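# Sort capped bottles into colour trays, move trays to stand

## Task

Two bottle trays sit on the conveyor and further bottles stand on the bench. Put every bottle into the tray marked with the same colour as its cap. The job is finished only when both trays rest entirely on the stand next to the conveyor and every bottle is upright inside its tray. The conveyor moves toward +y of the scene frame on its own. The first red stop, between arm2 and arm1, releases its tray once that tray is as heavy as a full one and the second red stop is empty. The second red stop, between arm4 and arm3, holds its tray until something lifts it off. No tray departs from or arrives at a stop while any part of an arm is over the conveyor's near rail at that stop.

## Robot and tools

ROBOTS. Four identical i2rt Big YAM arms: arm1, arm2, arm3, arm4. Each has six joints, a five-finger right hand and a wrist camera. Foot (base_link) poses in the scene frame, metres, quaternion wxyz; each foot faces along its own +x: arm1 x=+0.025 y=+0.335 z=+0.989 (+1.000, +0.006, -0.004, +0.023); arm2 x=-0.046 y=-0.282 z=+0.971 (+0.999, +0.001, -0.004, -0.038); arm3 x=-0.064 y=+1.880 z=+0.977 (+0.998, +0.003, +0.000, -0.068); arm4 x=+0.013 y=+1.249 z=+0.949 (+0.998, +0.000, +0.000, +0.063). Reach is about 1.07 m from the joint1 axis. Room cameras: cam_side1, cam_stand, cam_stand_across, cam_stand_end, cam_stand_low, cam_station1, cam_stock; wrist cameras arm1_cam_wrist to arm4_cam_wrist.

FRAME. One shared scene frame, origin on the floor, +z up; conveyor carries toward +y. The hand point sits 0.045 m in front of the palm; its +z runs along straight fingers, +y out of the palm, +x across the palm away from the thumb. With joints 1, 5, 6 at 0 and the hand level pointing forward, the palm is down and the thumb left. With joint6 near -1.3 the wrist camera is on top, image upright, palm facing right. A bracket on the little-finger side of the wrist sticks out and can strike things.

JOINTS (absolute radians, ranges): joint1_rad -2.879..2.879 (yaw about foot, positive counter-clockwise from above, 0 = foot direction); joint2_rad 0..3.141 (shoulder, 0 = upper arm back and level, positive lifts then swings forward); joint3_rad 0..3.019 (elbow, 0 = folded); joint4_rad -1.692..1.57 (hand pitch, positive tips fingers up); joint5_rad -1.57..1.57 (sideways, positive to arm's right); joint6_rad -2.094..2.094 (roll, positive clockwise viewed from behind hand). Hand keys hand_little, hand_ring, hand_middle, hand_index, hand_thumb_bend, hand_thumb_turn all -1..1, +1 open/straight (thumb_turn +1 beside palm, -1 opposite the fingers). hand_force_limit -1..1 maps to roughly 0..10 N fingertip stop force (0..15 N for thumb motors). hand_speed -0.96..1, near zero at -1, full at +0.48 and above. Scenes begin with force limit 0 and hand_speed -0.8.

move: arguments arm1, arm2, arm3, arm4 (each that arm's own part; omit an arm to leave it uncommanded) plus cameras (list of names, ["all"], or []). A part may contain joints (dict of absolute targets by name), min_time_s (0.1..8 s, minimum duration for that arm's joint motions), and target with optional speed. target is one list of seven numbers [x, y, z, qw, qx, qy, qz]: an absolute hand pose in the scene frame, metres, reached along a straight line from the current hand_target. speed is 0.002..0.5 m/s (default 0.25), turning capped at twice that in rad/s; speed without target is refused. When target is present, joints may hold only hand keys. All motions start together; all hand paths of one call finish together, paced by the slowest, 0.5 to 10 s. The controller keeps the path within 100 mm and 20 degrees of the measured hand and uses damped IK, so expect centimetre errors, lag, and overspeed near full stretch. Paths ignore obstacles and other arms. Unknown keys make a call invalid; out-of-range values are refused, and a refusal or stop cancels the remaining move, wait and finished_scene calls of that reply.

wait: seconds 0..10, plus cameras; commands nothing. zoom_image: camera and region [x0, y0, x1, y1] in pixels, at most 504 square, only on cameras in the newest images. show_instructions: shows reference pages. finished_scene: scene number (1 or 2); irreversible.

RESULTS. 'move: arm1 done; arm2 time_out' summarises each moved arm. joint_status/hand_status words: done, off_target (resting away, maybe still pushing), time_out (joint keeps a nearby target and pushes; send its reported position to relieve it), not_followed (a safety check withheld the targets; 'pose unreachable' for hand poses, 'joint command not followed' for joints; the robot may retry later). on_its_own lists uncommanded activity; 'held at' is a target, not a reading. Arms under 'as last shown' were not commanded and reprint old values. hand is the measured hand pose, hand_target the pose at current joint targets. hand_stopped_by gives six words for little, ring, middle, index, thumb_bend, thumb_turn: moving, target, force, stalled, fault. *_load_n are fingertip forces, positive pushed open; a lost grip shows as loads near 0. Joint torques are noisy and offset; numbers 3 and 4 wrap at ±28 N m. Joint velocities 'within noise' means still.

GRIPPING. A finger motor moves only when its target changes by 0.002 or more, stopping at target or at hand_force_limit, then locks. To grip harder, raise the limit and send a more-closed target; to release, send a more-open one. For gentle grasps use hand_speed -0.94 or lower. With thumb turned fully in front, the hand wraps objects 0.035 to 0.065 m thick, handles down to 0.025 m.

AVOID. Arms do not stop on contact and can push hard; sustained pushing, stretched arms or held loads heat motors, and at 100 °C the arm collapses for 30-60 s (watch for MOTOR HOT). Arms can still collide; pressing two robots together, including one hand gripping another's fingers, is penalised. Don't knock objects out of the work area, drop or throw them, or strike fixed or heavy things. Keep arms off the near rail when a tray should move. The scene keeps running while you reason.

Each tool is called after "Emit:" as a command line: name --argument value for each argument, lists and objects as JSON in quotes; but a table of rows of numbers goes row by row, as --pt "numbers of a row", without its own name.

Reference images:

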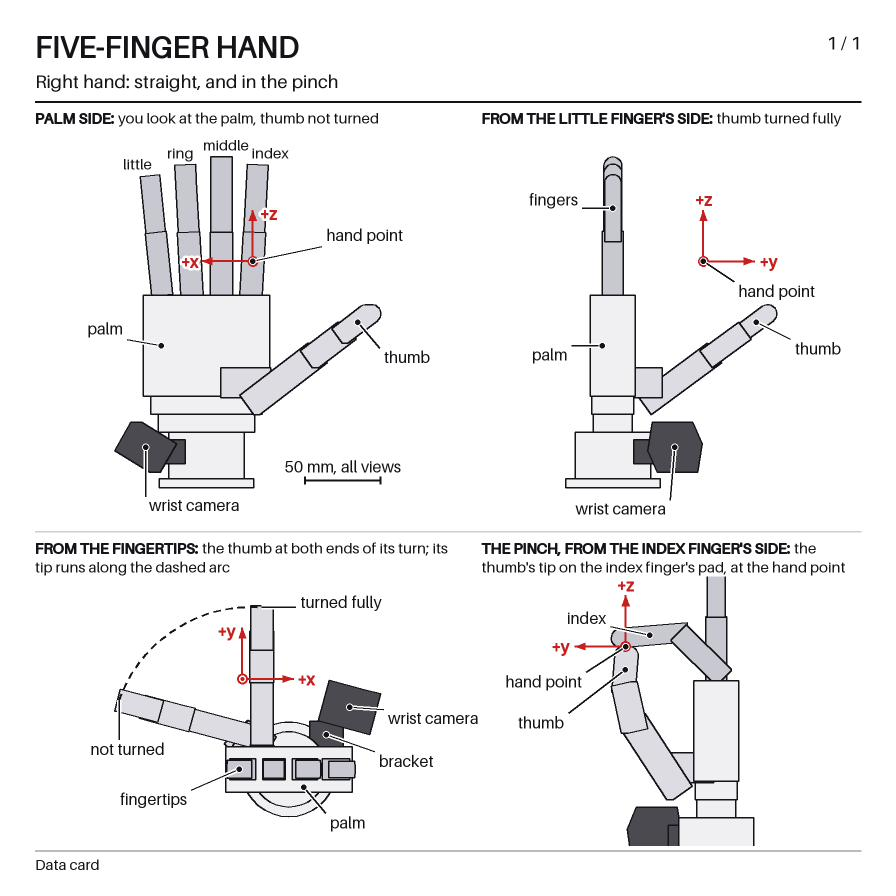

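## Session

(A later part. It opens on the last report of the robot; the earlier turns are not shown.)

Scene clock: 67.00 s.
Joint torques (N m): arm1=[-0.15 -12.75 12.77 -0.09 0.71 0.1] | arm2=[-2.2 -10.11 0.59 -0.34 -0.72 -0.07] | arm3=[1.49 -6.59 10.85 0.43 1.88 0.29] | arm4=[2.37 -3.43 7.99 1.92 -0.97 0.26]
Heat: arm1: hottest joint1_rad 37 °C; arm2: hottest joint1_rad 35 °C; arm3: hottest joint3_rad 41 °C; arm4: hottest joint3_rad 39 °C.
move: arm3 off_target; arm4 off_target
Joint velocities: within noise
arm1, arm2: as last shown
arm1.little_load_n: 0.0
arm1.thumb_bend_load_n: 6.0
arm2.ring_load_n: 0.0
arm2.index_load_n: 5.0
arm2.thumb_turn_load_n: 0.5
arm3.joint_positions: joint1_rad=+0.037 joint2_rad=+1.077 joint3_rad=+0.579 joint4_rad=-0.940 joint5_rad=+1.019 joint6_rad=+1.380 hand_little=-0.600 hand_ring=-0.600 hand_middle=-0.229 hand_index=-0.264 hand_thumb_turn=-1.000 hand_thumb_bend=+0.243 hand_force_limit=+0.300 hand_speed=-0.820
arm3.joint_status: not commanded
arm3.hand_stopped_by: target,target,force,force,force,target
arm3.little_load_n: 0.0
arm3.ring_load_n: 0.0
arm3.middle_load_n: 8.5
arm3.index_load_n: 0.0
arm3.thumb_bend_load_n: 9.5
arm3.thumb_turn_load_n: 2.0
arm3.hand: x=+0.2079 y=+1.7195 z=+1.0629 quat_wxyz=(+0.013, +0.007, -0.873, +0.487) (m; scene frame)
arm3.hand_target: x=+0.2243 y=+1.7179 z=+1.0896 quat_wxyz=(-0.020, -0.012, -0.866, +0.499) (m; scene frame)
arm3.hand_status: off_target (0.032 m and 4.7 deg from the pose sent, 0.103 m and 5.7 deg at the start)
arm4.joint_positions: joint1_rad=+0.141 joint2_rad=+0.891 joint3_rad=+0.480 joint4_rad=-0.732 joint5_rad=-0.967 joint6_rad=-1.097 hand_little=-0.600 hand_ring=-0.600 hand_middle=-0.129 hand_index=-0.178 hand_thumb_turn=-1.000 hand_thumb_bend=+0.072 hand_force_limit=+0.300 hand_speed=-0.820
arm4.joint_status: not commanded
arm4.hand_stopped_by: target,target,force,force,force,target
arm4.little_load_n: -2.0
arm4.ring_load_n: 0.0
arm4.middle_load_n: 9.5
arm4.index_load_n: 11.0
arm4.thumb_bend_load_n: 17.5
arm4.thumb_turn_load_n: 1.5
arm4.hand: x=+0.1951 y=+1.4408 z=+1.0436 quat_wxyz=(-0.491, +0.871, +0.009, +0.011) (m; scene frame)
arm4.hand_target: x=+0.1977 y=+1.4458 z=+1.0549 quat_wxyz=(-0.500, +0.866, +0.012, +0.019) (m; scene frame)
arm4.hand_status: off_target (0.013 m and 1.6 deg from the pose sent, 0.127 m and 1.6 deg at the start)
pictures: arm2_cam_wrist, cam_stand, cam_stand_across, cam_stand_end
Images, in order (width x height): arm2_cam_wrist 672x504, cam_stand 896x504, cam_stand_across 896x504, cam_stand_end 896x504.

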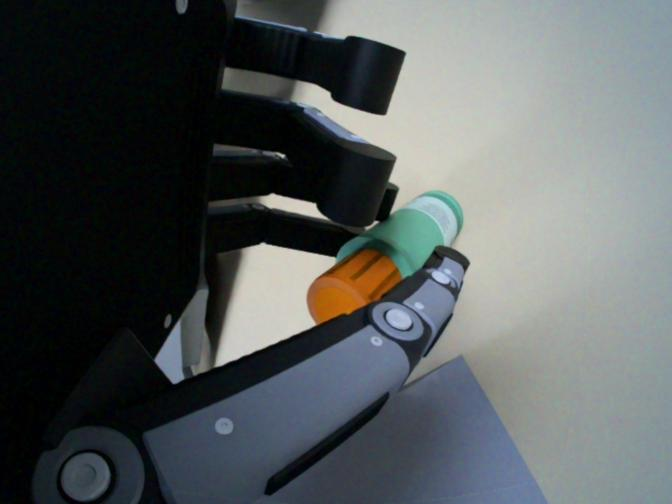

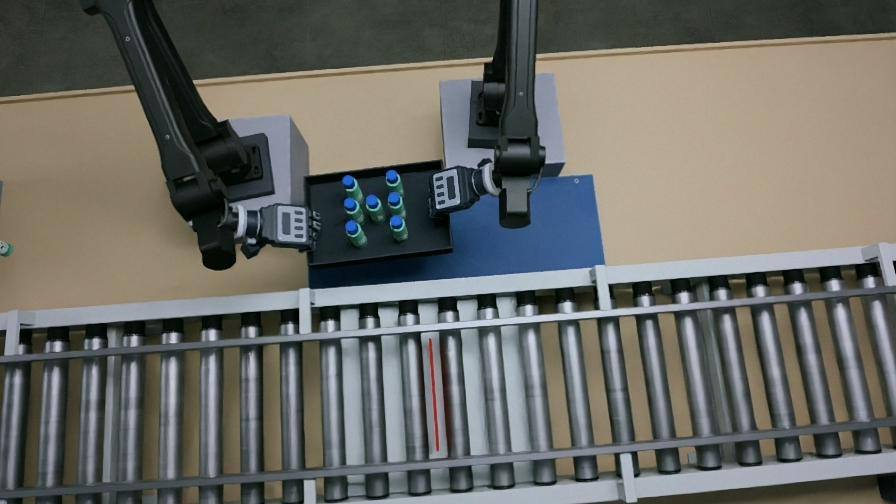

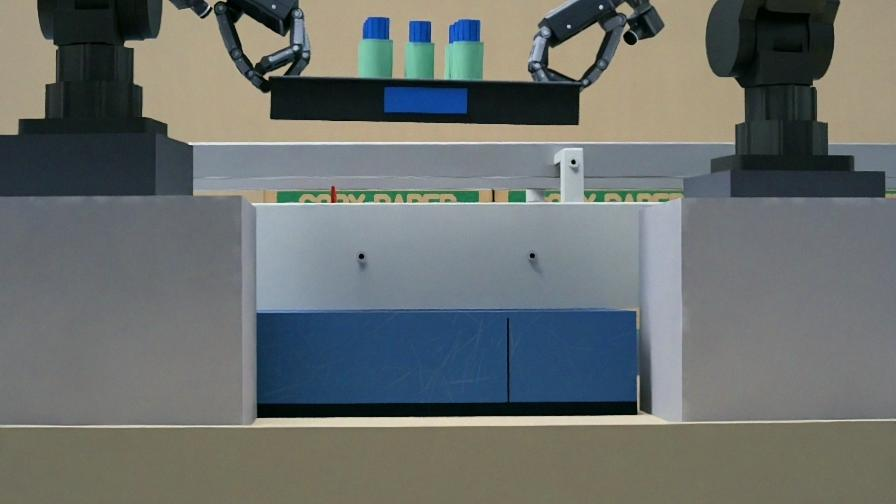

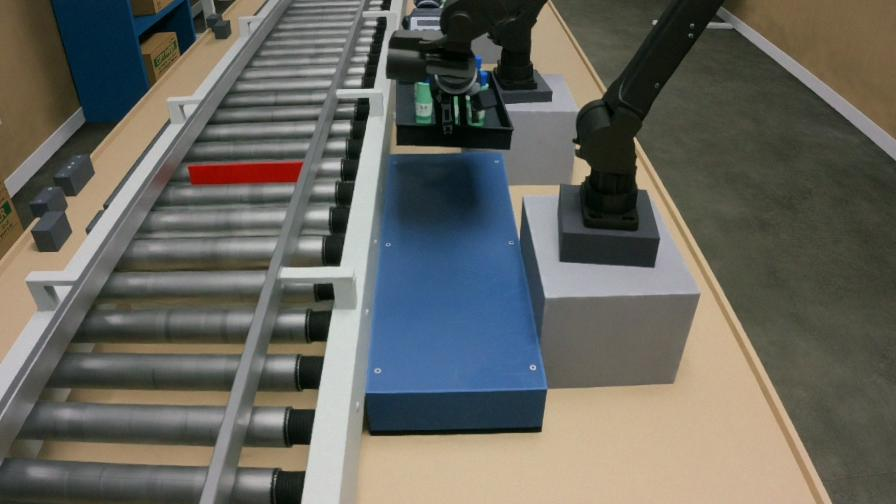

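Emit:
move --arm3 '{"target":[0.236,1.718,0.95,-0.015,-0.009,-0.8658,0.4999],"speed":0.12}' --arm4 '{"target":[0.21,1.446,0.932,-0.4999,0.8658,0.009,0.015],"speed":0.12}' --cameras '["cam_stand_across","cam_stand_end"]'

Scene clock: 70.03 s.
Joint torques (N m): arm1=[-0.73 -11.75 12.85 -0.13 0.68 0.05] | arm2=[-2.02 -10.46 0.62 -0.43 -0.73 -0.09] | arm3=[0.67 -6.12 6.16 1.13 1.83 0.11] | arm4=[1.2 -4.01 5.08 1.95 -1.21 0.19]
Heat: arm1: hottest joint1_rad 37 °C; arm2: hottest joint1_rad 35 °C; arm3: hottest joint3_rad 40 °C; arm4: hottest joint3_rad 39 °C.
move: arm3 off_target; arm4 done
Joint velocities: within noise
arm1: as last shown
arm1.ring_load_n: 0.5
arm1.thumb_bend_load_n: 6.5
arm2.joint_positions: joint1_rad=-1.186 joint2_rad=+2.008 joint3_rad=+0.502 joint4_rad=-0.144 joint5_rad=-0.948 joint6_rad=-1.648 hand_little=-1.000 hand_ring=-1.000 hand_middle=-0.113 hand_index=-0.084 hand_thumb_turn=-1.000 hand_thumb_bend=+0.590 hand_force_limit=-0.400 hand_speed=-0.850
arm2.joint_status: not commanded
arm2.hand_stopped_by: target,target,force,force,force,target
arm2.little_load_n: 0.0
arm2.ring_load_n: 0.0
arm2.middle_load_n: 3.0
arm2.index_load_n: 4.5
arm2.thumb_bend_load_n: 5.5
arm2.thumb_turn_load_n: 0.5
arm2.hand: x=+0.1383 y=-0.4577 z=+0.8009 quat_wxyz=(-0.383, +0.726, -0.510, +0.258) (m; scene frame)
arm2.hand_target: x=+0.1390 y=-0.4638 z=+0.8058 quat_wxyz=(-0.378, +0.727, -0.509, +0.265) (m; scene frame)
arm2.hand_status: not commanded
arm3.joint_positions: joint1_rad=+0.044 joint2_rad=+1.456 joint3_rad=+0.440 joint4_rad=-0.415 joint5_rad=+1.022 joint6_rad=+1.399 hand_little=-0.600 hand_ring=-0.600 hand_middle=-0.229 hand_index=-0.264 hand_thumb_turn=-1.000 hand_thumb_bend=+0.243 hand_force_limit=+0.300 hand_speed=-0.820
arm3.joint_status: not commanded
arm3.hand_stopped_by: target,target,force,force,force,target
arm3.little_load_n: 0.0
arm3.ring_load_n: 0.0
arm3.middle_load_n: 9.0
arm3.index_load_n: 0.0
arm3.thumb_bend_load_n: 10.5
arm3.thumb_turn_load_n: 2.5
arm3.hand: x=+0.2214 y=+1.7205 z=+0.9404 quat_wxyz=(+0.003, +0.000, -0.872, +0.489) (m; scene frame)
arm3.hand_target: x=+0.2356 y=+1.7182 z=+0.9501 quat_wxyz=(-0.015, -0.009, -0.866, +0.500) (m; scene frame)
arm3.hand_status: off_target (0.018 m and 2.8 deg from the pose sent, 0.116 m and 4.1 deg at the start)
arm4.joint_positions: joint1_rad=+0.141 joint2_rad=+1.286 joint3_rad=+0.319 joint4_rad=-0.183 joint5_rad=-0.970 joint6_rad=-1.114 hand_little=-0.600 hand_ring=-0.600 hand_middle=-0.129 hand_index=-0.178 hand_thumb_turn=-1.000 hand_thumb_bend=+0.072 hand_force_limit=+0.300 hand_speed=-0.820
arm4.joint_status: not commanded
arm4.hand_stopped_by: target,target,force,force,force,target
arm4.little_load_n: -2.0
arm4.ring_load_n: 0.5
arm4.middle_load_n: 8.0
arm4.index_load_n: 10.0
arm4.thumb_bend_load_n: 16.5
arm4.thumb_turn_load_n: 1.0
arm4.hand: x=+0.2049 y=+1.4433 z=+0.9269 quat_wxyz=(-0.492, +0.871, +0.014, +0.011) (m; scene frame)
arm4.hand_target: x=+0.2099 y=+1.4459 z=+0.9320 quat_wxyz=(-0.500, +0.866, +0.009, +0.015) (m; scene frame)
arm4.hand_status: done (0.008 m and 1.3 deg from the pose sent, 0.113 m and 1.2 deg at the start)
pictures: cam_stand_across, cam_stand_end
Images, in order (width x height): cam_stand_across 896x504, cam_stand_end 896x504.

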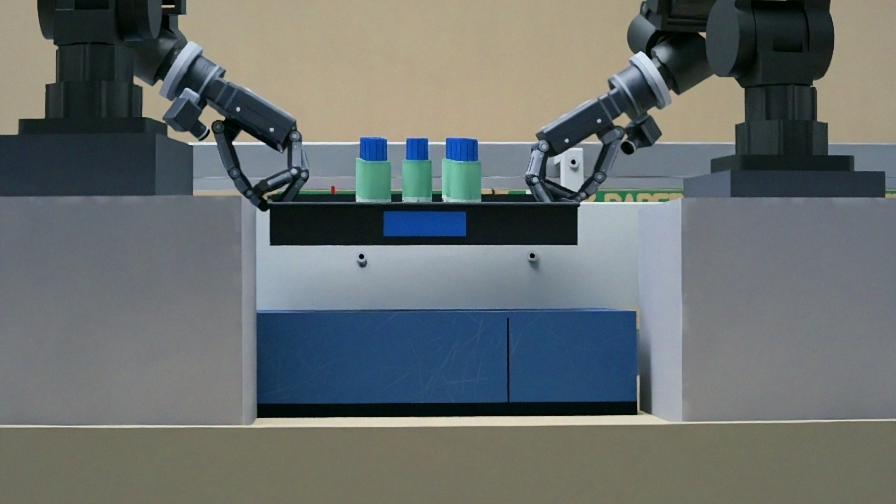

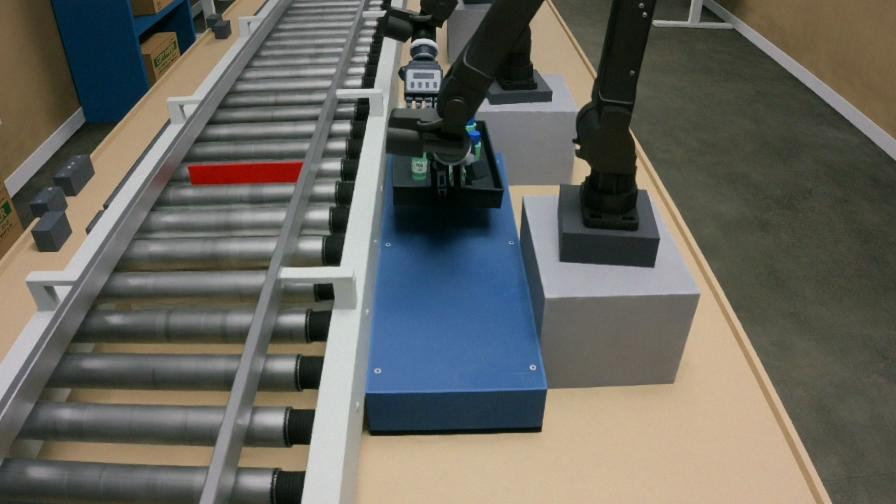

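Emit:
move --arm3 '{"target":[0.232,1.717,0.885,-0.008,-0.005,-0.866,0.5],"speed":0.1}' --arm4 '{"target":[0.208,1.445,0.869,-0.5,0.866,0.005,0.008],"speed":0.1}'

Emit:
move --arm3 '{"target":[0.228,1.717,0.862,0,0,-0.866,0.5],"speed":0.04}' --arm4 '{"target":[0.206,1.445,0.849,-0.5,0.866,0,0],"speed":0.04}' --cameras '["cam_stand_across","cam_stand_end"]'

Scene clock: 72.00 s.
Joint torques (N m): arm1=[-1.03 -12.22 12.62 -0.08 0.67 0.1] | arm2=[-1.67 -10.4 0.61 -0.36 -0.73 -0.06] | arm3=[0.5 -7.94 3.3 1.29 1.87 0.08] | arm4=[0.91 -5.95 2.04 1.91 -1.37 0.19]
Heat: arm1: hottest joint1_rad 37 °C; arm2: hottest joint1_rad 35 °C; arm3: hottest joint3_rad 40 °C; arm4: hottest joint3_rad 39 °C.
move: arm3 off_target; arm4 done
Joint velocities: within noise
arm1, arm2: as last shown
arm1.ring_load_n: 0.0
arm2.thumb_bend_load_n: 5.0
arm3.joint_positions: joint1_rad=+0.044 joint2_rad=+1.717 joint3_rad=+0.424 joint4_rad=-0.133 joint5_rad=+1.022 joint6_rad=+1.393 hand_little=-0.600 hand_ring=-0.600 hand_middle=-0.229 hand_index=-0.264 hand_thumb_turn=-1.000 hand_thumb_bend=+0.243 hand_force_limit=+0.300 hand_speed=-0.820
arm3.joint_status: not commanded
arm3.hand_stopped_by: target,target,force,force,force,target
arm3.little_load_n: 0.0
arm3.ring_load_n: 0.0
arm3.middle_load_n: 8.5
arm3.index_load_n: 0.0
arm3.thumb_bend_load_n: 10.5
arm3.thumb_turn_load_n: 2.5
arm3.hand: x=+0.2241 y=+1.7208 z=+0.8787 quat_wxyz=(+0.003, +0.002, -0.872, +0.489) (m; scene frame)
arm3.hand_target: x=+0.2319 y=+1.7171 z=+0.8851 quat_wxyz=(-0.008, -0.005, -0.866, +0.500) (m; scene frame)
arm3.hand_status: off_target (0.011 m and 2.0 deg from the pose sent, 0.057 m and 2.0 deg at the start)
arm4.joint_positions: joint1_rad=+0.141 joint2_rad=+1.607 joint3_rad=+0.297 joint4_rad=+0.150 joint5_rad=-0.971 joint6_rad=-1.119 hand_little=-0.600 hand_ring=-0.600 hand_middle=-0.129 hand_index=-0.178 hand_thumb_turn=-1.000 hand_thumb_bend=+0.072 hand_force_limit=+0.300 hand_speed=-0.820
arm4.joint_status: not commanded
arm4.hand_stopped_by: target,target,force,force,force,target
arm4.little_load_n: -2.0
arm4.ring_load_n: 0.0
arm4.middle_load_n: 8.5
arm4.index_load_n: 10.0
arm4.thumb_bend_load_n: 16.5
arm4.thumb_turn_load_n: 1.0
arm4.hand: x=+0.2073 y=+1.4439 z=+0.8652 quat_wxyz=(-0.491, +0.871, +0.014, +0.008) (m; scene frame)
arm4.hand_target: x=+0.2079 y=+1.4449 z=+0.8689 quat_wxyz=(-0.500, +0.866, +0.005, +0.008) (m; scene frame)
arm4.hand_status: done (0.004 m and 1.6 deg from the pose sent, 0.058 m and 1.6 deg at the start)
pictures: none

Scene clock: 73.27 s.
Joint torques (N m): arm1=[-0.56 -12.51 12.77 0.02 0.66 0.07] | arm2=[-1.96 -10.23 0.59 -0.42 -0.73 -0.08] | arm3=[0.03 -6.01 2.95 1.55 1.35 0.16] | arm4=[1.67 -4.78 1.94 2.24 -0.72 -0.02]
Heat: arm1: hottest joint1_rad 37 °C; arm2: hottest joint1_rad 35 °C; arm3: hottest joint3_rad 40 °C; arm4: hottest joint3_rad 39 °C.
move: arm3 done; arm4 done
Joint velocities: within noise
arm1, arm2: as last shown
arm3.joint_positions: joint1_rad=+0.051 joint2_rad=+1.786 joint3_rad=+0.422 joint4_rad=-0.064 joint5_rad=+1.036 joint6_rad=+1.379 hand_little=-0.600 hand_ring=-0.600 hand_middle=-0.229 hand_index=-0.264 hand_thumb_turn=-1.000 hand_thumb_bend=+0.243 hand_force_limit=+0.300 hand_speed=-0.820
arm3.joint_status: not commanded
arm3.hand_stopped_by: target,target,force,force,force,target
arm3.little_load_n: 0.0
arm3.ring_load_n: 0.0
arm3.middle_load_n: 5.5
arm3.index_load_n: 0.0
arm3.thumb_bend_load_n: 9.0
arm3.thumb_turn_load_n: 1.0
arm3.hand: x=+0.2224 y=+1.7211 z=+0.8642 quat_wxyz=(+0.006, +0.010, -0.869, +0.495) (m; scene frame)
arm3.hand_target: x=+0.2279 y=+1.7172 z=+0.8622 quat_wxyz=(+0.000, +0.000, -0.866, +0.500) (m; scene frame)
arm3.hand_status: done (0.007 m and 1.5 deg from the pose sent, 0.018 m and 1.5 deg at the start)
arm4.joint_positions: joint1_rad=+0.130 joint2_rad=+1.702 joint3_rad=+0.296 joint4_rad=+0.236 joint5_rad=-0.993 joint6_rad=-1.092 hand_little=-0.600 hand_ring=-0.600 hand_middle=-0.129 hand_index=-0.179 hand_thumb_turn=-1.000 hand_thumb_bend=+0.072 hand_force_limit=+0.300 hand_speed=-0.820
arm4.joint_status: not commanded
arm4.hand_stopped_by: target,target,force,force,force,target
arm4.little_load_n: 0.0
arm4.ring_load_n: 0.0
arm4.middle_load_n: 4.5
arm4.index_load_n: 4.0
arm4.thumb_bend_load_n: 12.0
arm4.thumb_turn_load_n: 1.0
arm4.hand: x=+0.2029 y=+1.4443 z=+0.8514 quat_wxyz=(-0.499, +0.867, -0.002, -0.004) (m; scene frame)
arm4.hand_target: x=+0.2060 y=+1.4449 z=+0.8491 quat_wxyz=(-0.500, +0.866, +0.000, +0.000) (m; scene frame)
arm4.hand_status: done (0.004 m and 0.5 deg from the pose sent, 0.016 m and 2.2 deg at the start)
pictures: cam_stand_across, cam_stand_end
Images, in order (width x height): cam_stand_across 896x504, cam_stand_end 896x504.

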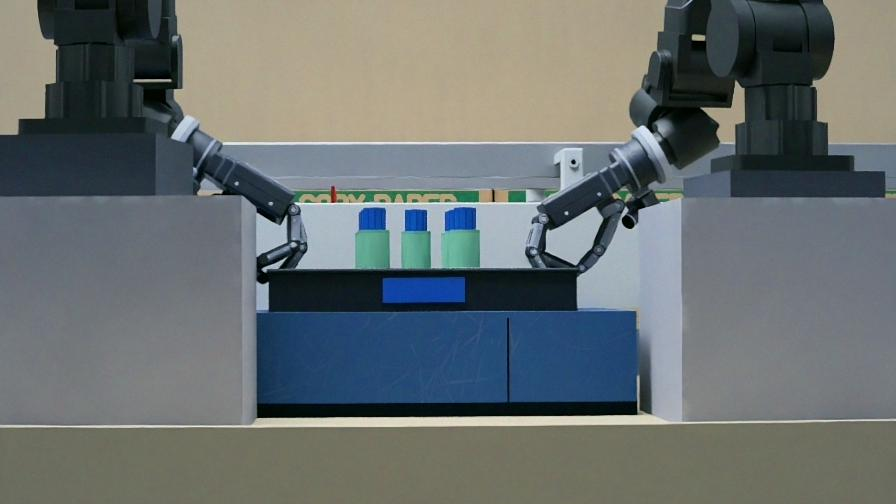

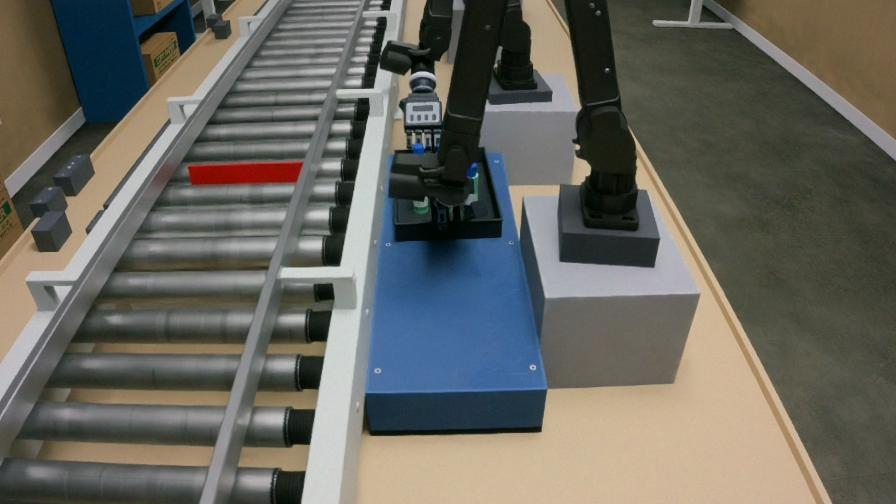

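Emit:
move --arm1 '{"target":[0.34,0.5,1.2,-0.1195,0.2296,-0.8568,0.4460],"speed":0.3}' --arm3 '{"joints":{"hand_middle":0.2,"hand_index":0.2,"hand_thumb_bend":0.6,"hand_speed":-0.5}}' --cameras '["arm1_cam_wrist","arm2_cam_wrist","cam_side1"]'

Emit:
zoom_image --camera "arm2_cam_wrist" --region '[270, 150, 510, 330]'

Scene clock: 77.53 s.
Joint torques (N m): arm1=[-1.49 -9.47 13.63 -0.7 0.54 -0.05] | arm2=[-2.02 -10.17 0.55 -0.4 -0.74 -0.06] | arm3=[0.09 -6.71 3.03 1.02 1.06 0.17] | arm4=[1.67 -4.84 1.91 2.14 -0.66 -0.01]
Heat: arm1: hottest joint1_rad 37 °C; arm2: hottest joint1_rad 35 °C; arm3: hottest joint3_rad 40 °C; arm4: hottest joint3_rad 38 °C.
move: arm1 off_target; arm3 done
Joint velocities: within noise
arm1.joint_positions: joint1_rad=+0.799 joint2_rad=+1.299 joint3_rad=+1.047 joint4_rad=-1.692 joint5_rad=+0.889 joint6_rad=+2.011 hand_little=-1.000 hand_ring=-1.000 hand_middle=-0.084 hand_index=-0.153 hand_thumb_turn=-1.000 hand_thumb_bend=+0.597 hand_force_limit=-0.400 hand_speed=-0.850
arm1.joint_status: not commanded
arm1.hand_stopped_by: target,target,force,force,force,target
arm1.little_load_n: 0.0
arm1.ring_load_n: 0.0
arm1.middle_load_n: 3.0
arm1.index_load_n: 3.0
arm1.thumb_bend_load_n: 6.0
arm1.thumb_turn_load_n: 0.0
arm1.hand: x=+0.3311 y=+0.4909 z=+1.1790 quat_wxyz=(-0.124, +0.254, -0.855, +0.434) (m; scene frame)
arm1.hand_target: x=+0.3399 y=+0.4991 z=+1.1993 quat_wxyz=(-0.139, +0.245, -0.861, +0.424) (m; scene frame)
arm1.hand_status: off_target (0.025 m and 3.1 deg from the pose sent, 0.318 m and 60.4 deg at the start; a joint's target at an end of its range on 28 of 73 steps)
arm2, arm4: as last shown
arm2.little_load_n: 0.5
arm2.index_load_n: 5.0
arm3.joint_positions: joint1_rad=+0.051 joint2_rad=+1.793 joint3_rad=+0.422 joint4_rad=-0.049 joint5_rad=+1.044 joint6_rad=+1.379 hand_little=-0.600 hand_ring=-0.600 hand_middle=+0.200 hand_index=+0.200 hand_thumb_turn=-1.000 hand_thumb_bend=+0.600 hand_force_limit=+0.300 hand_speed=-0.500
arm3.joint_status: all done
arm3.hand_stopped_by: target,target,target,target,target,target
arm3.little_load_n: 0.0
arm3.ring_load_n: 0.0
arm3.middle_load_n: 0.0
arm3.index_load_n: 0.0
arm3.thumb_bend_load_n: 0.0
arm3.thumb_turn_load_n: 0.0
arm3.hand: x=+0.2238 y=+1.7198 z=+0.8641 quat_wxyz=(+0.003, +0.008, -0.867, +0.498) (m; scene frame)
arm3.hand_target: x=+0.2280 y=+1.7171 z=+0.8622 quat_wxyz=(+0.000, +0.000, -0.866, +0.500) (m; scene frame)
arm3.hand_status: not commanded
arm4.joint_positions: joint1_rad=+0.130 joint2_rad=+1.703 joint3_rad=+0.296 joint4_rad=+0.239 joint5_rad=-0.995 joint6_rad=-1.092 hand_little=-0.600 hand_ring=-0.600 hand_middle=-0.129 hand_index=-0.179 hand_thumb_turn=-1.000 hand_thumb_bend=+0.072 hand_force_limit=+0.300 hand_speed=-0.820
arm4.hand: x=+0.2032 y=+1.4446 z=+0.8514 quat_wxyz=(-0.499, +0.866, -0.001, -0.004) (m; scene frame)
arm4.hand_target: x=+0.2061 y=+1.4450 z=+0.8492 quat_wxyz=(-0.500, +0.866, +0.000, +0.000) (m; scene frame)
pictures: arm1_cam_wrist, arm2_cam_wrist, cam_side1
Images, in order (width x height): arm1_cam_wrist 672x504, arm2_cam_wrist 672x504, cam_side1 896x504.

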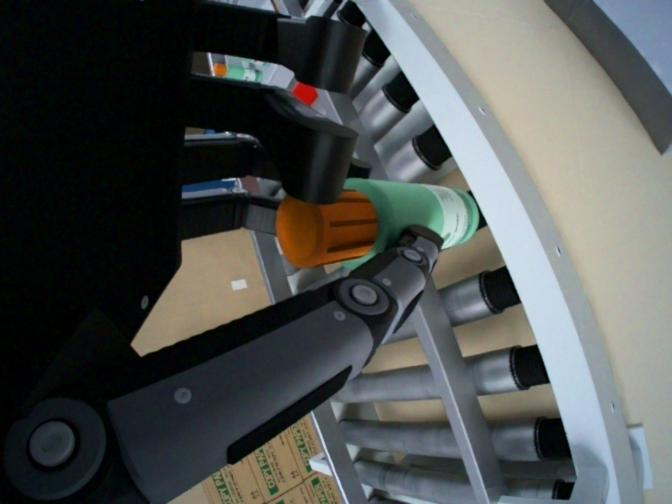

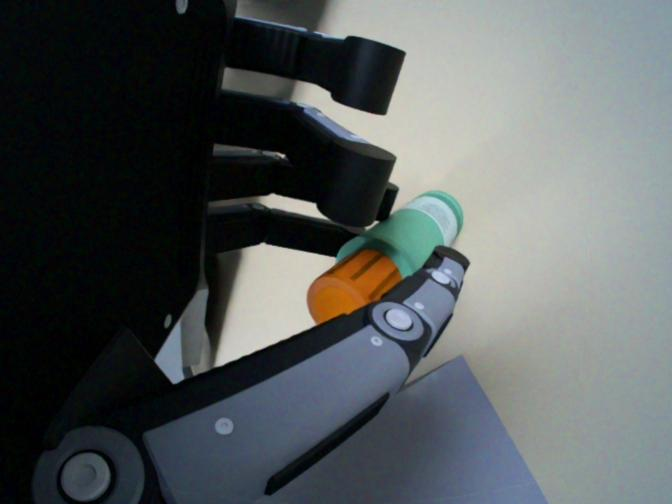

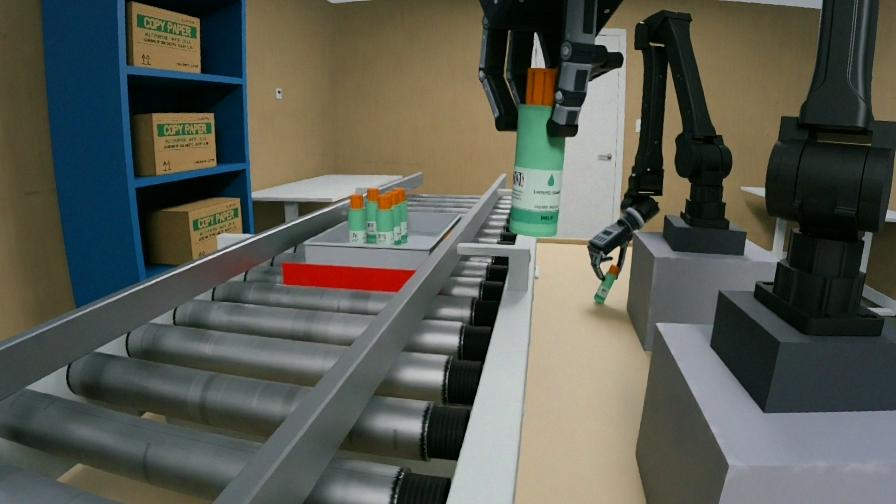

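Scaled by 2.100 from the camera's 672x504 image, which has a finer 960x720 frame.

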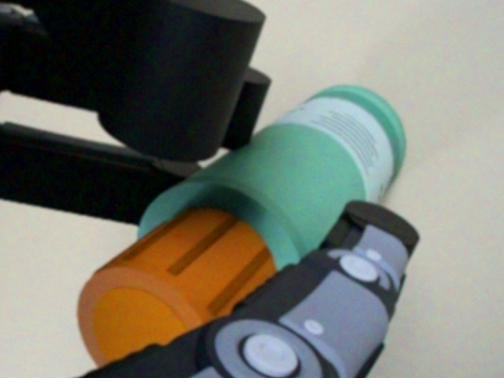

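Emit:
zoom_image --camera "cam_side1" --region '[540, 180, 690, 330]'

Scaled by 3.360 from the camera's 896x504 image, which has a finer 1280x720 frame.

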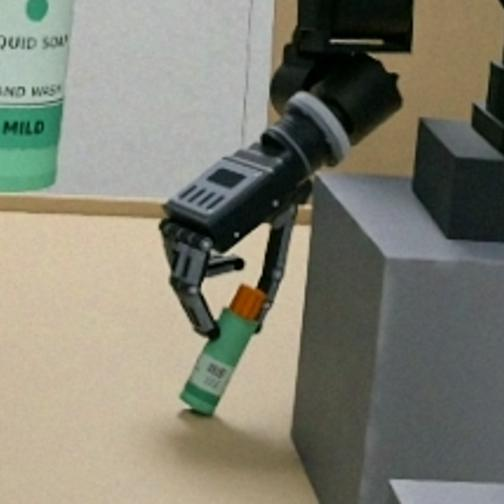

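Emit:
move --arm1 '{"target":[0.53,0.04,1.19,0,0,-0.8870,0.4617],"speed":0.3}' --arm2 '{"target":[0.15,-0.452,0.98,-0.2326,0.7854,-0.55,0.1629],"speed":0.15}' --arm3 '{"target":[0.215,1.745,1.02,0,0,-0.866,0.5],"speed":0.2}' --cameras '["arm1_cam_wrist","arm2_cam_wrist","cam_side1","cam_stock"]'

Scene clock: 82.87 s.
Joint torques (N m): arm1=[0.26 -13.57 15.36 0.92 0.55 -0.04] | arm2=[-1.14 -5.71 8.77 0.01 -0.36 0.04] | arm3=[1.2 -5.36 9.37 0.02 1.06 0.21] | arm4=[1.67 -4.84 1.89 2.11 -0.67 -0.02]
Heat: arm1: hottest joint1_rad 37 °C; arm2: hottest joint1_rad 35 °C; arm3: hottest joint3_rad 39 °C; arm4: hottest joint3_rad 38 °C.
move: arm1 off_target; arm2 off_target; arm3 off_target
Joint velocities: within noise
arm1.joint_positions: joint1_rad=-0.381 joint2_rad=+1.577 joint3_rad=+1.324 joint4_rad=-0.921 joint5_rad=+0.898 joint6_rad=+1.023 hand_little=-1.000 hand_ring=-1.000 hand_middle=-0.084 hand_index=-0.153 hand_thumb_turn=-1.000 hand_thumb_bend=+0.597 hand_force_limit=-0.400 hand_speed=-0.850
arm1.joint_status: not commanded
arm1.hand_stopped_by: target,target,force,force,force,target
arm1.little_load_n: 0.0
arm1.ring_load_n: 0.0
arm1.middle_load_n: 3.0
arm1.index_load_n: 3.0
arm1.thumb_bend_load_n: 6.5
arm1.thumb_turn_load_n: 0.0
arm1.hand: x=+0.5094 y=+0.0471 z=+1.1714 quat_wxyz=(+0.018, +0.007, -0.890, +0.455) (m; scene frame)
arm1.hand_target: x=+0.5287 y=+0.0406 z=+1.1903 quat_wxyz=(+0.000, +0.000, -0.887, +0.462) (m; scene frame)
arm1.hand_status: off_target (0.029 m and 2.4 deg from the pose sent, 0.493 m and 32.8 deg at the start)
arm2.joint_positions: joint1_rad=-0.877 joint2_rad=+1.227 joint3_rad=+0.514 joint4_rad=-0.736 joint5_rad=-0.547 joint6_rad=-1.255 hand_little=-1.000 hand_ring=-1.000 hand_middle=-0.113 hand_index=-0.085 hand_thumb_turn=-1.000 hand_thumb_bend=+0.588 hand_force_limit=-0.400 hand_speed=-0.850
arm2.joint_status: not commanded
arm2.hand_stopped_by: target,target,force,force,force,target
arm2.little_load_n: 0.0
arm2.ring_load_n: 0.0
arm2.middle_load_n: 0.0
arm2.index_load_n: 0.0
arm2.thumb_bend_load_n: 0.0
arm2.thumb_turn_load_n: 0.0
arm2.hand: x=+0.1367 y=-0.4363 z=+0.9642 quat_wxyz=(-0.241, +0.783, -0.556, +0.143) (m; scene frame)
arm2.hand_target: x=+0.1498 y=-0.4516 z=+0.9798 quat_wxyz=(-0.233, +0.785, -0.550, +0.163) (m; scene frame)
arm2.hand_status: off_target (0.026 m and 2.5 deg from the pose sent, 0.180 m and 22.0 deg at the start)
arm3.joint_positions: joint1_rad=+0.145 joint2_rad=+1.230 joint3_rad=+0.496 joint4_rad=-0.906 joint5_rad=+1.050 joint6_rad=+1.600 hand_little=-0.600 hand_ring=-0.600 hand_middle=+0.200 hand_index=+0.200 hand_thumb_turn=-1.000 hand_thumb_bend=+0.600 hand_force_limit=+0.300 hand_speed=-0.500
arm3.joint_status: not commanded
arm3.hand_stopped_by: target,target,target,target,target,target
arm3.little_load_n: 0.0
arm3.ring_load_n: 0.0
arm3.middle_load_n: 0.0
arm3.index_load_n: 0.0
arm3.thumb_bend_load_n: 0.0
arm3.thumb_turn_load_n: 0.0
arm3.hand: x=+0.1968 y=+1.7425 z=+1.0064 quat_wxyz=(+0.020, +0.009, -0.867, +0.498) (m; scene frame)
arm3.hand_target: x=+0.2146 y=+1.7450 z=+1.0200 quat_wxyz=(+0.000, +0.000, -0.866, +0.500) (m; scene frame)
arm3.hand_status: off_target (0.023 m and 2.5 deg from the pose sent, 0.158 m and 1.0 deg at the start)
arm4: as last shown
pictures: arm1_cam_wrist, arm2_cam_wrist, cam_side1, cam_stock
Images, in order (width x height): arm1_cam_wrist 672x504, arm2_cam_wrist 672x504, cam_side1 896x504, cam_stock 896x504.

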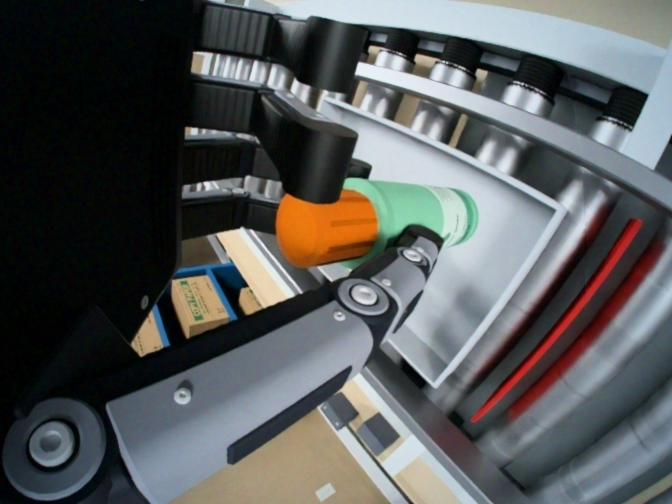

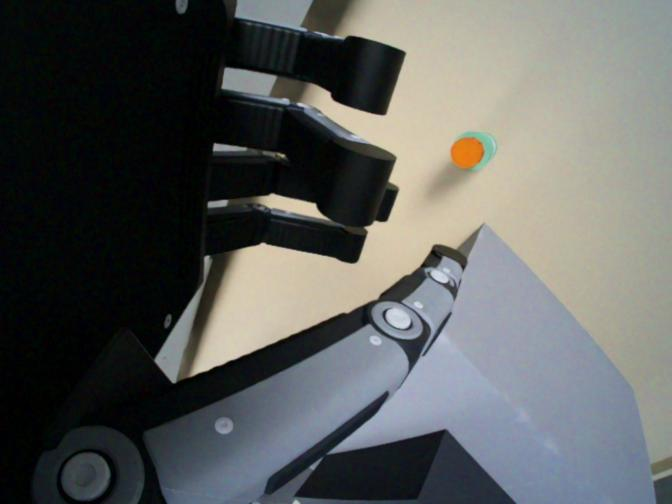

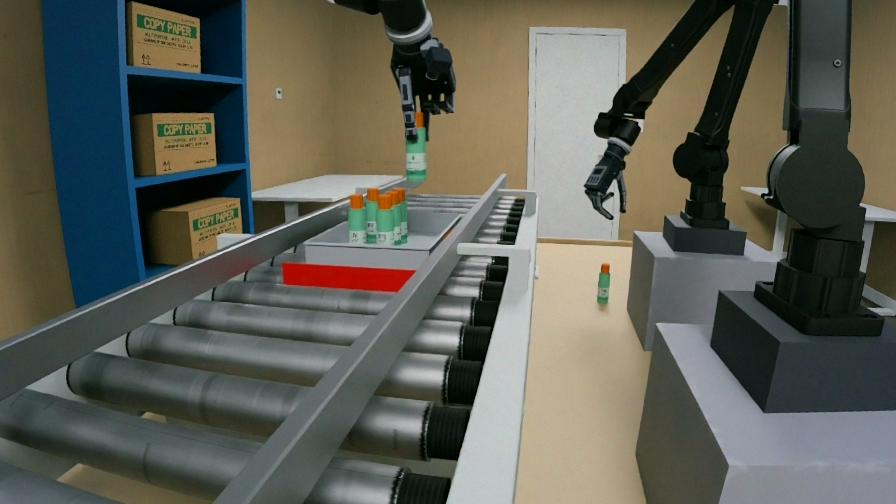

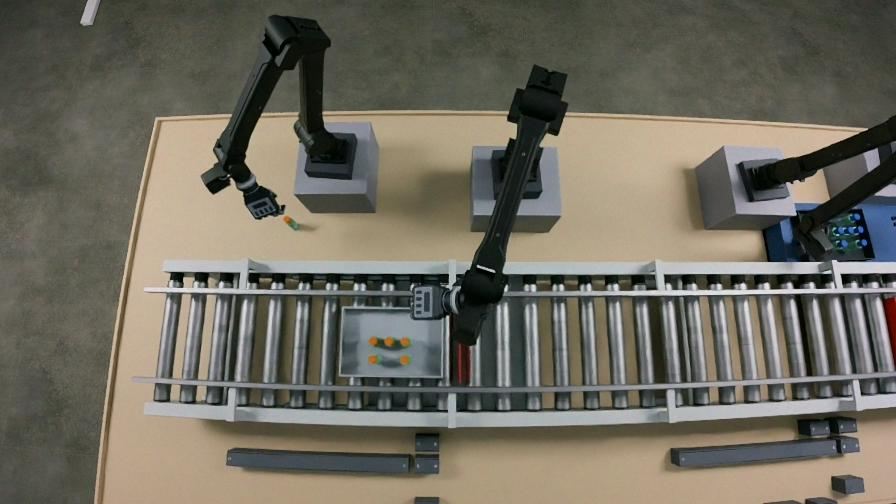

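Emit:
move --arm1 '{"target":[0.55,-0.03,1.065,0,0,-0.8870,0.4617],"speed":0.12}' --arm2 '{"joints":{"hand_middle":0.4,"hand_index":0.4,"hand_thumb_bend":0.85,"hand_speed":-0.4},"target":[0.147,-0.461,0.865,-0.3782,0.7266,-0.5088,0.2648],"speed":0.15}' --arm3 '{"joints":{"joint1_rad":1.4,"joint2_rad":1.0},"min_time_s":2.5}' --arm4 '{"target":[0.207,1.56,0.852,-0.5,0.866,0,0],"speed":0.07}' --cameras '["arm1_cam_wrist","arm2_cam_wrist","cam_side1","cam_stand","cam_station1","cam_stock"]'

Scene clock: 92.53 s.
Joint torques (N m): arm1=[-0.44 -15.79 8.77 1.57 0.49 -0.04] | arm2=[-2.2 -6.01 3.43 0.32 -0.82 -0.16] | arm3=[0.73 -4.13 10.88 0.38 1.07 0.21] | arm4=[3.25 -5.83 4.4 2.45 -0.28 0.16]
Heat: arm1: hottest joint3_rad 38 °C; arm2: hottest joint3_rad 36 °C; arm3: hottest joint3_rad 39 °C; arm4: hottest joint3_rad 37 °C.
move: arm1 off_target; arm2 off_target; arm3 done; arm4 off_target
Joint velocities: within noise
arm1.joint_positions: joint1_rad=-0.486 joint2_rad=+1.789 joint3_rad=+1.308 joint4_rad=-0.528 joint5_rad=+0.844 joint6_rad=+0.871 hand_little=-1.000 hand_ring=-1.000 hand_middle=-0.084 hand_index=-0.153 hand_thumb_turn=-1.000 hand_thumb_bend=+0.597 hand_force_limit=-0.400 hand_speed=-0.850
arm1.joint_status: not commanded
arm1.hand_stopped_by: target,target,force,force,force,target
arm1.little_load_n: 0.0
arm1.ring_load_n: 0.0
arm1.middle_load_n: 3.0
arm1.index_load_n: 3.0
arm1.thumb_bend_load_n: 6.5
arm1.thumb_turn_load_n: 0.0
arm1.hand: x=+0.5511 y=-0.0264 z=+1.0756 quat_wxyz=(-0.004, -0.001, -0.887, +0.463) (m; scene frame)
arm1.hand_target: x=+0.5497 y=-0.0299 z=+1.0650 quat_wxyz=(+0.000, +0.000, -0.887, +0.462) (m; scene frame)
arm1.hand_status: off_target (0.011 m and 0.5 deg from the pose sent, 0.137 m and 2.4 deg at the start)
arm2.joint_positions: joint1_rad=-1.148 joint2_rad=+1.724 joint3_rad=+0.456 joint4_rad=-0.333 joint5_rad=-0.947 joint6_rad=-1.582 hand_little=-1.000 hand_ring=-1.000 hand_middle=+0.400 hand_index=+0.400 hand_thumb_turn=-1.000 hand_thumb_bend=+0.850 hand_force_limit=-0.400 hand_speed=-0.400
arm2.joint_status: all done
arm2.hand_stopped_by: target,target,target,target,target,target
arm2.little_load_n: 0.0
arm2.ring_load_n: 0.0
arm2.middle_load_n: 0.0
arm2.index_load_n: 0.0
arm2.thumb_bend_load_n: 0.0
arm2.thumb_turn_load_n: 0.5
arm2.hand: x=+0.1448 y=-0.4503 z=+0.8668 quat_wxyz=(-0.382, +0.726, -0.512, +0.256) (m; scene frame)
arm2.hand_target: x=+0.1468 y=-0.4610 z=+0.8653 quat_wxyz=(-0.378, +0.727, -0.509, +0.265) (m; scene frame)
arm2.hand_status: off_target (0.011 m and 1.2 deg from the pose sent, 0.103 m and 22.7 deg at the start)
arm3.joint_positions: joint1_rad=+1.390 joint2_rad=+1.010 joint3_rad=+0.496 joint4_rad=-0.906 joint5_rad=+1.051 joint6_rad=+1.601 hand_little=-0.600 hand_ring=-0.600 hand_middle=+0.200 hand_index=+0.200 hand_thumb_turn=-1.000 hand_thumb_bend=+0.600 hand_force_limit=+0.300 hand_speed=-0.500
arm3.joint_status: all done
arm3.hand_stopped_by: target,target,target,target,target,target
arm3.little_load_n: 0.0
arm3.ring_load_n: 0.0
arm3.middle_load_n: 0.0
arm3.index_load_n: 0.0
arm3.thumb_bend_load_n: 0.0
arm3.thumb_turn_load_n: -0.5
arm3.hand: x=+0.1543 y=+2.0979 z=+1.0632 quat_wxyz=(-0.353, +0.464, -0.729, +0.359) (m; scene frame)
arm3.hand_target: x=+0.1566 y=+2.1121 z=+1.0807 quat_wxyz=(-0.370, +0.455, -0.732, +0.347) (m; scene frame)
arm3.hand_status: not commanded
arm4.joint_positions: joint1_rad=+0.508 joint2_rad=+1.788 joint3_rad=+0.345 joint4_rad=+0.658 joint5_rad=-0.763 joint6_rad=-0.596 hand_little=-0.600 hand_ring=-0.600 hand_middle=-0.129 hand_index=-0.179 hand_thumb_turn=-1.000 hand_thumb_bend=+0.072 hand_force_limit=+0.300 hand_speed=-0.820
arm4.joint_status: not commanded
arm4.hand_stopped_by: target,target,force,force,force,target
arm4.little_load_n: 0.0
arm4.ring_load_n: 0.0
arm4.middle_load_n: 7.5
arm4.index_load_n: 3.5
arm4.thumb_bend_load_n: 12.0
arm4.thumb_turn_load_n: 0.0
arm4.hand: x=+0.2003 y=+1.5452 z=+0.8522 quat_wxyz=(-0.494, +0.869, -0.006, -0.001) (m; scene frame)
arm4.hand_target: x=+0.2067 y=+1.5595 z=+0.8527 quat_wxyz=(-0.500, +0.866, +0.000, +0.000) (m; scene frame)
arm4.hand_status: off_target (0.016 m and 1.0 deg from the pose sent, 0.116 m and 0.5 deg at the start)
pictures: arm1_cam_wrist, arm2_cam_wrist, cam_side1, cam_stand, cam_station1, cam_stock
Images, in order (width x height): arm1_cam_wrist 672x504, arm2_cam_wrist 672x504, cam_side1 896x504, cam_stand 896x504, cam_station1 896x504, cam_stock 896x504.

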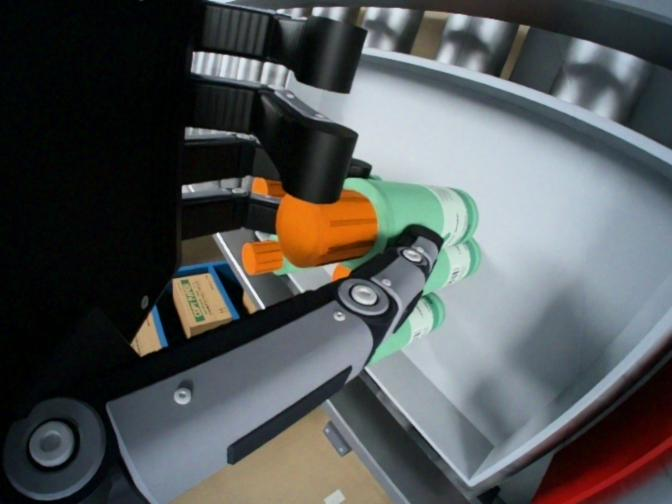

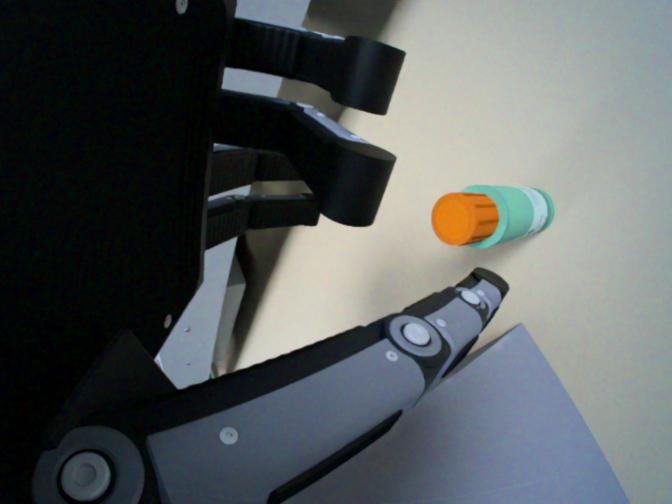

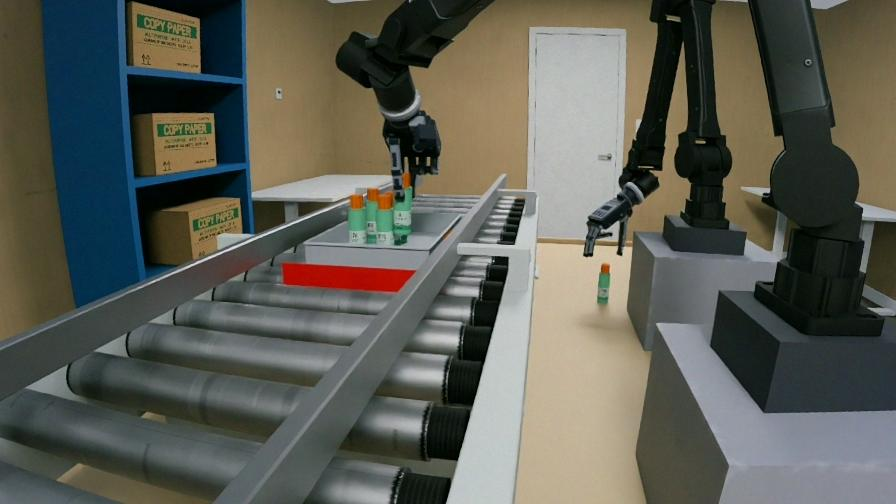

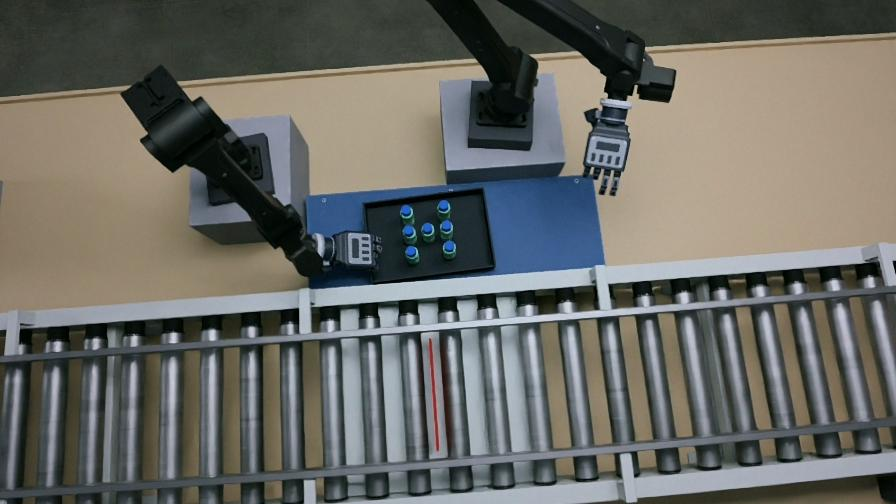

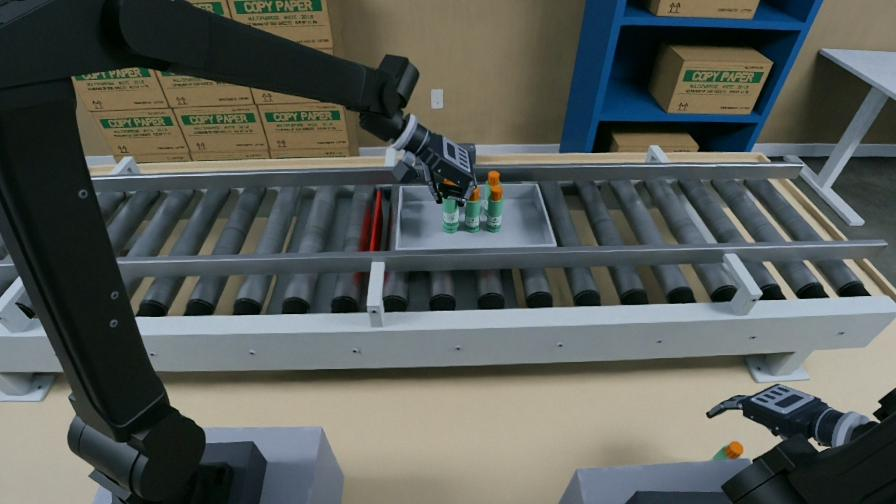

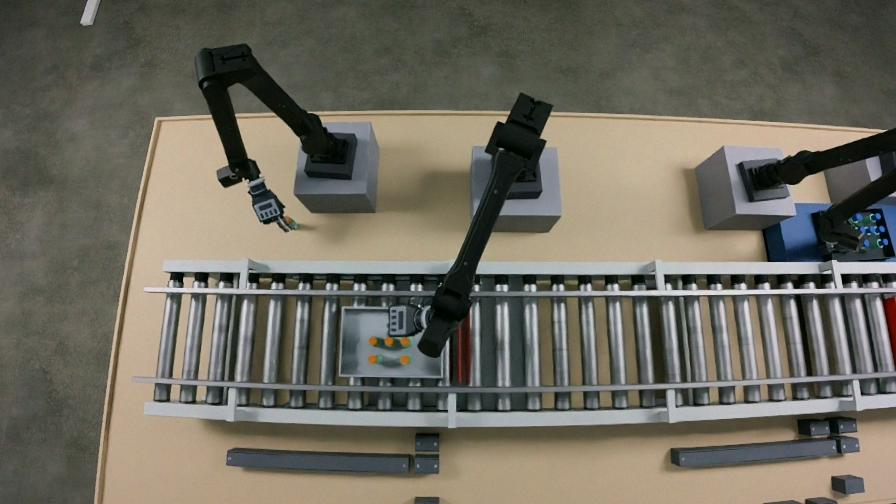

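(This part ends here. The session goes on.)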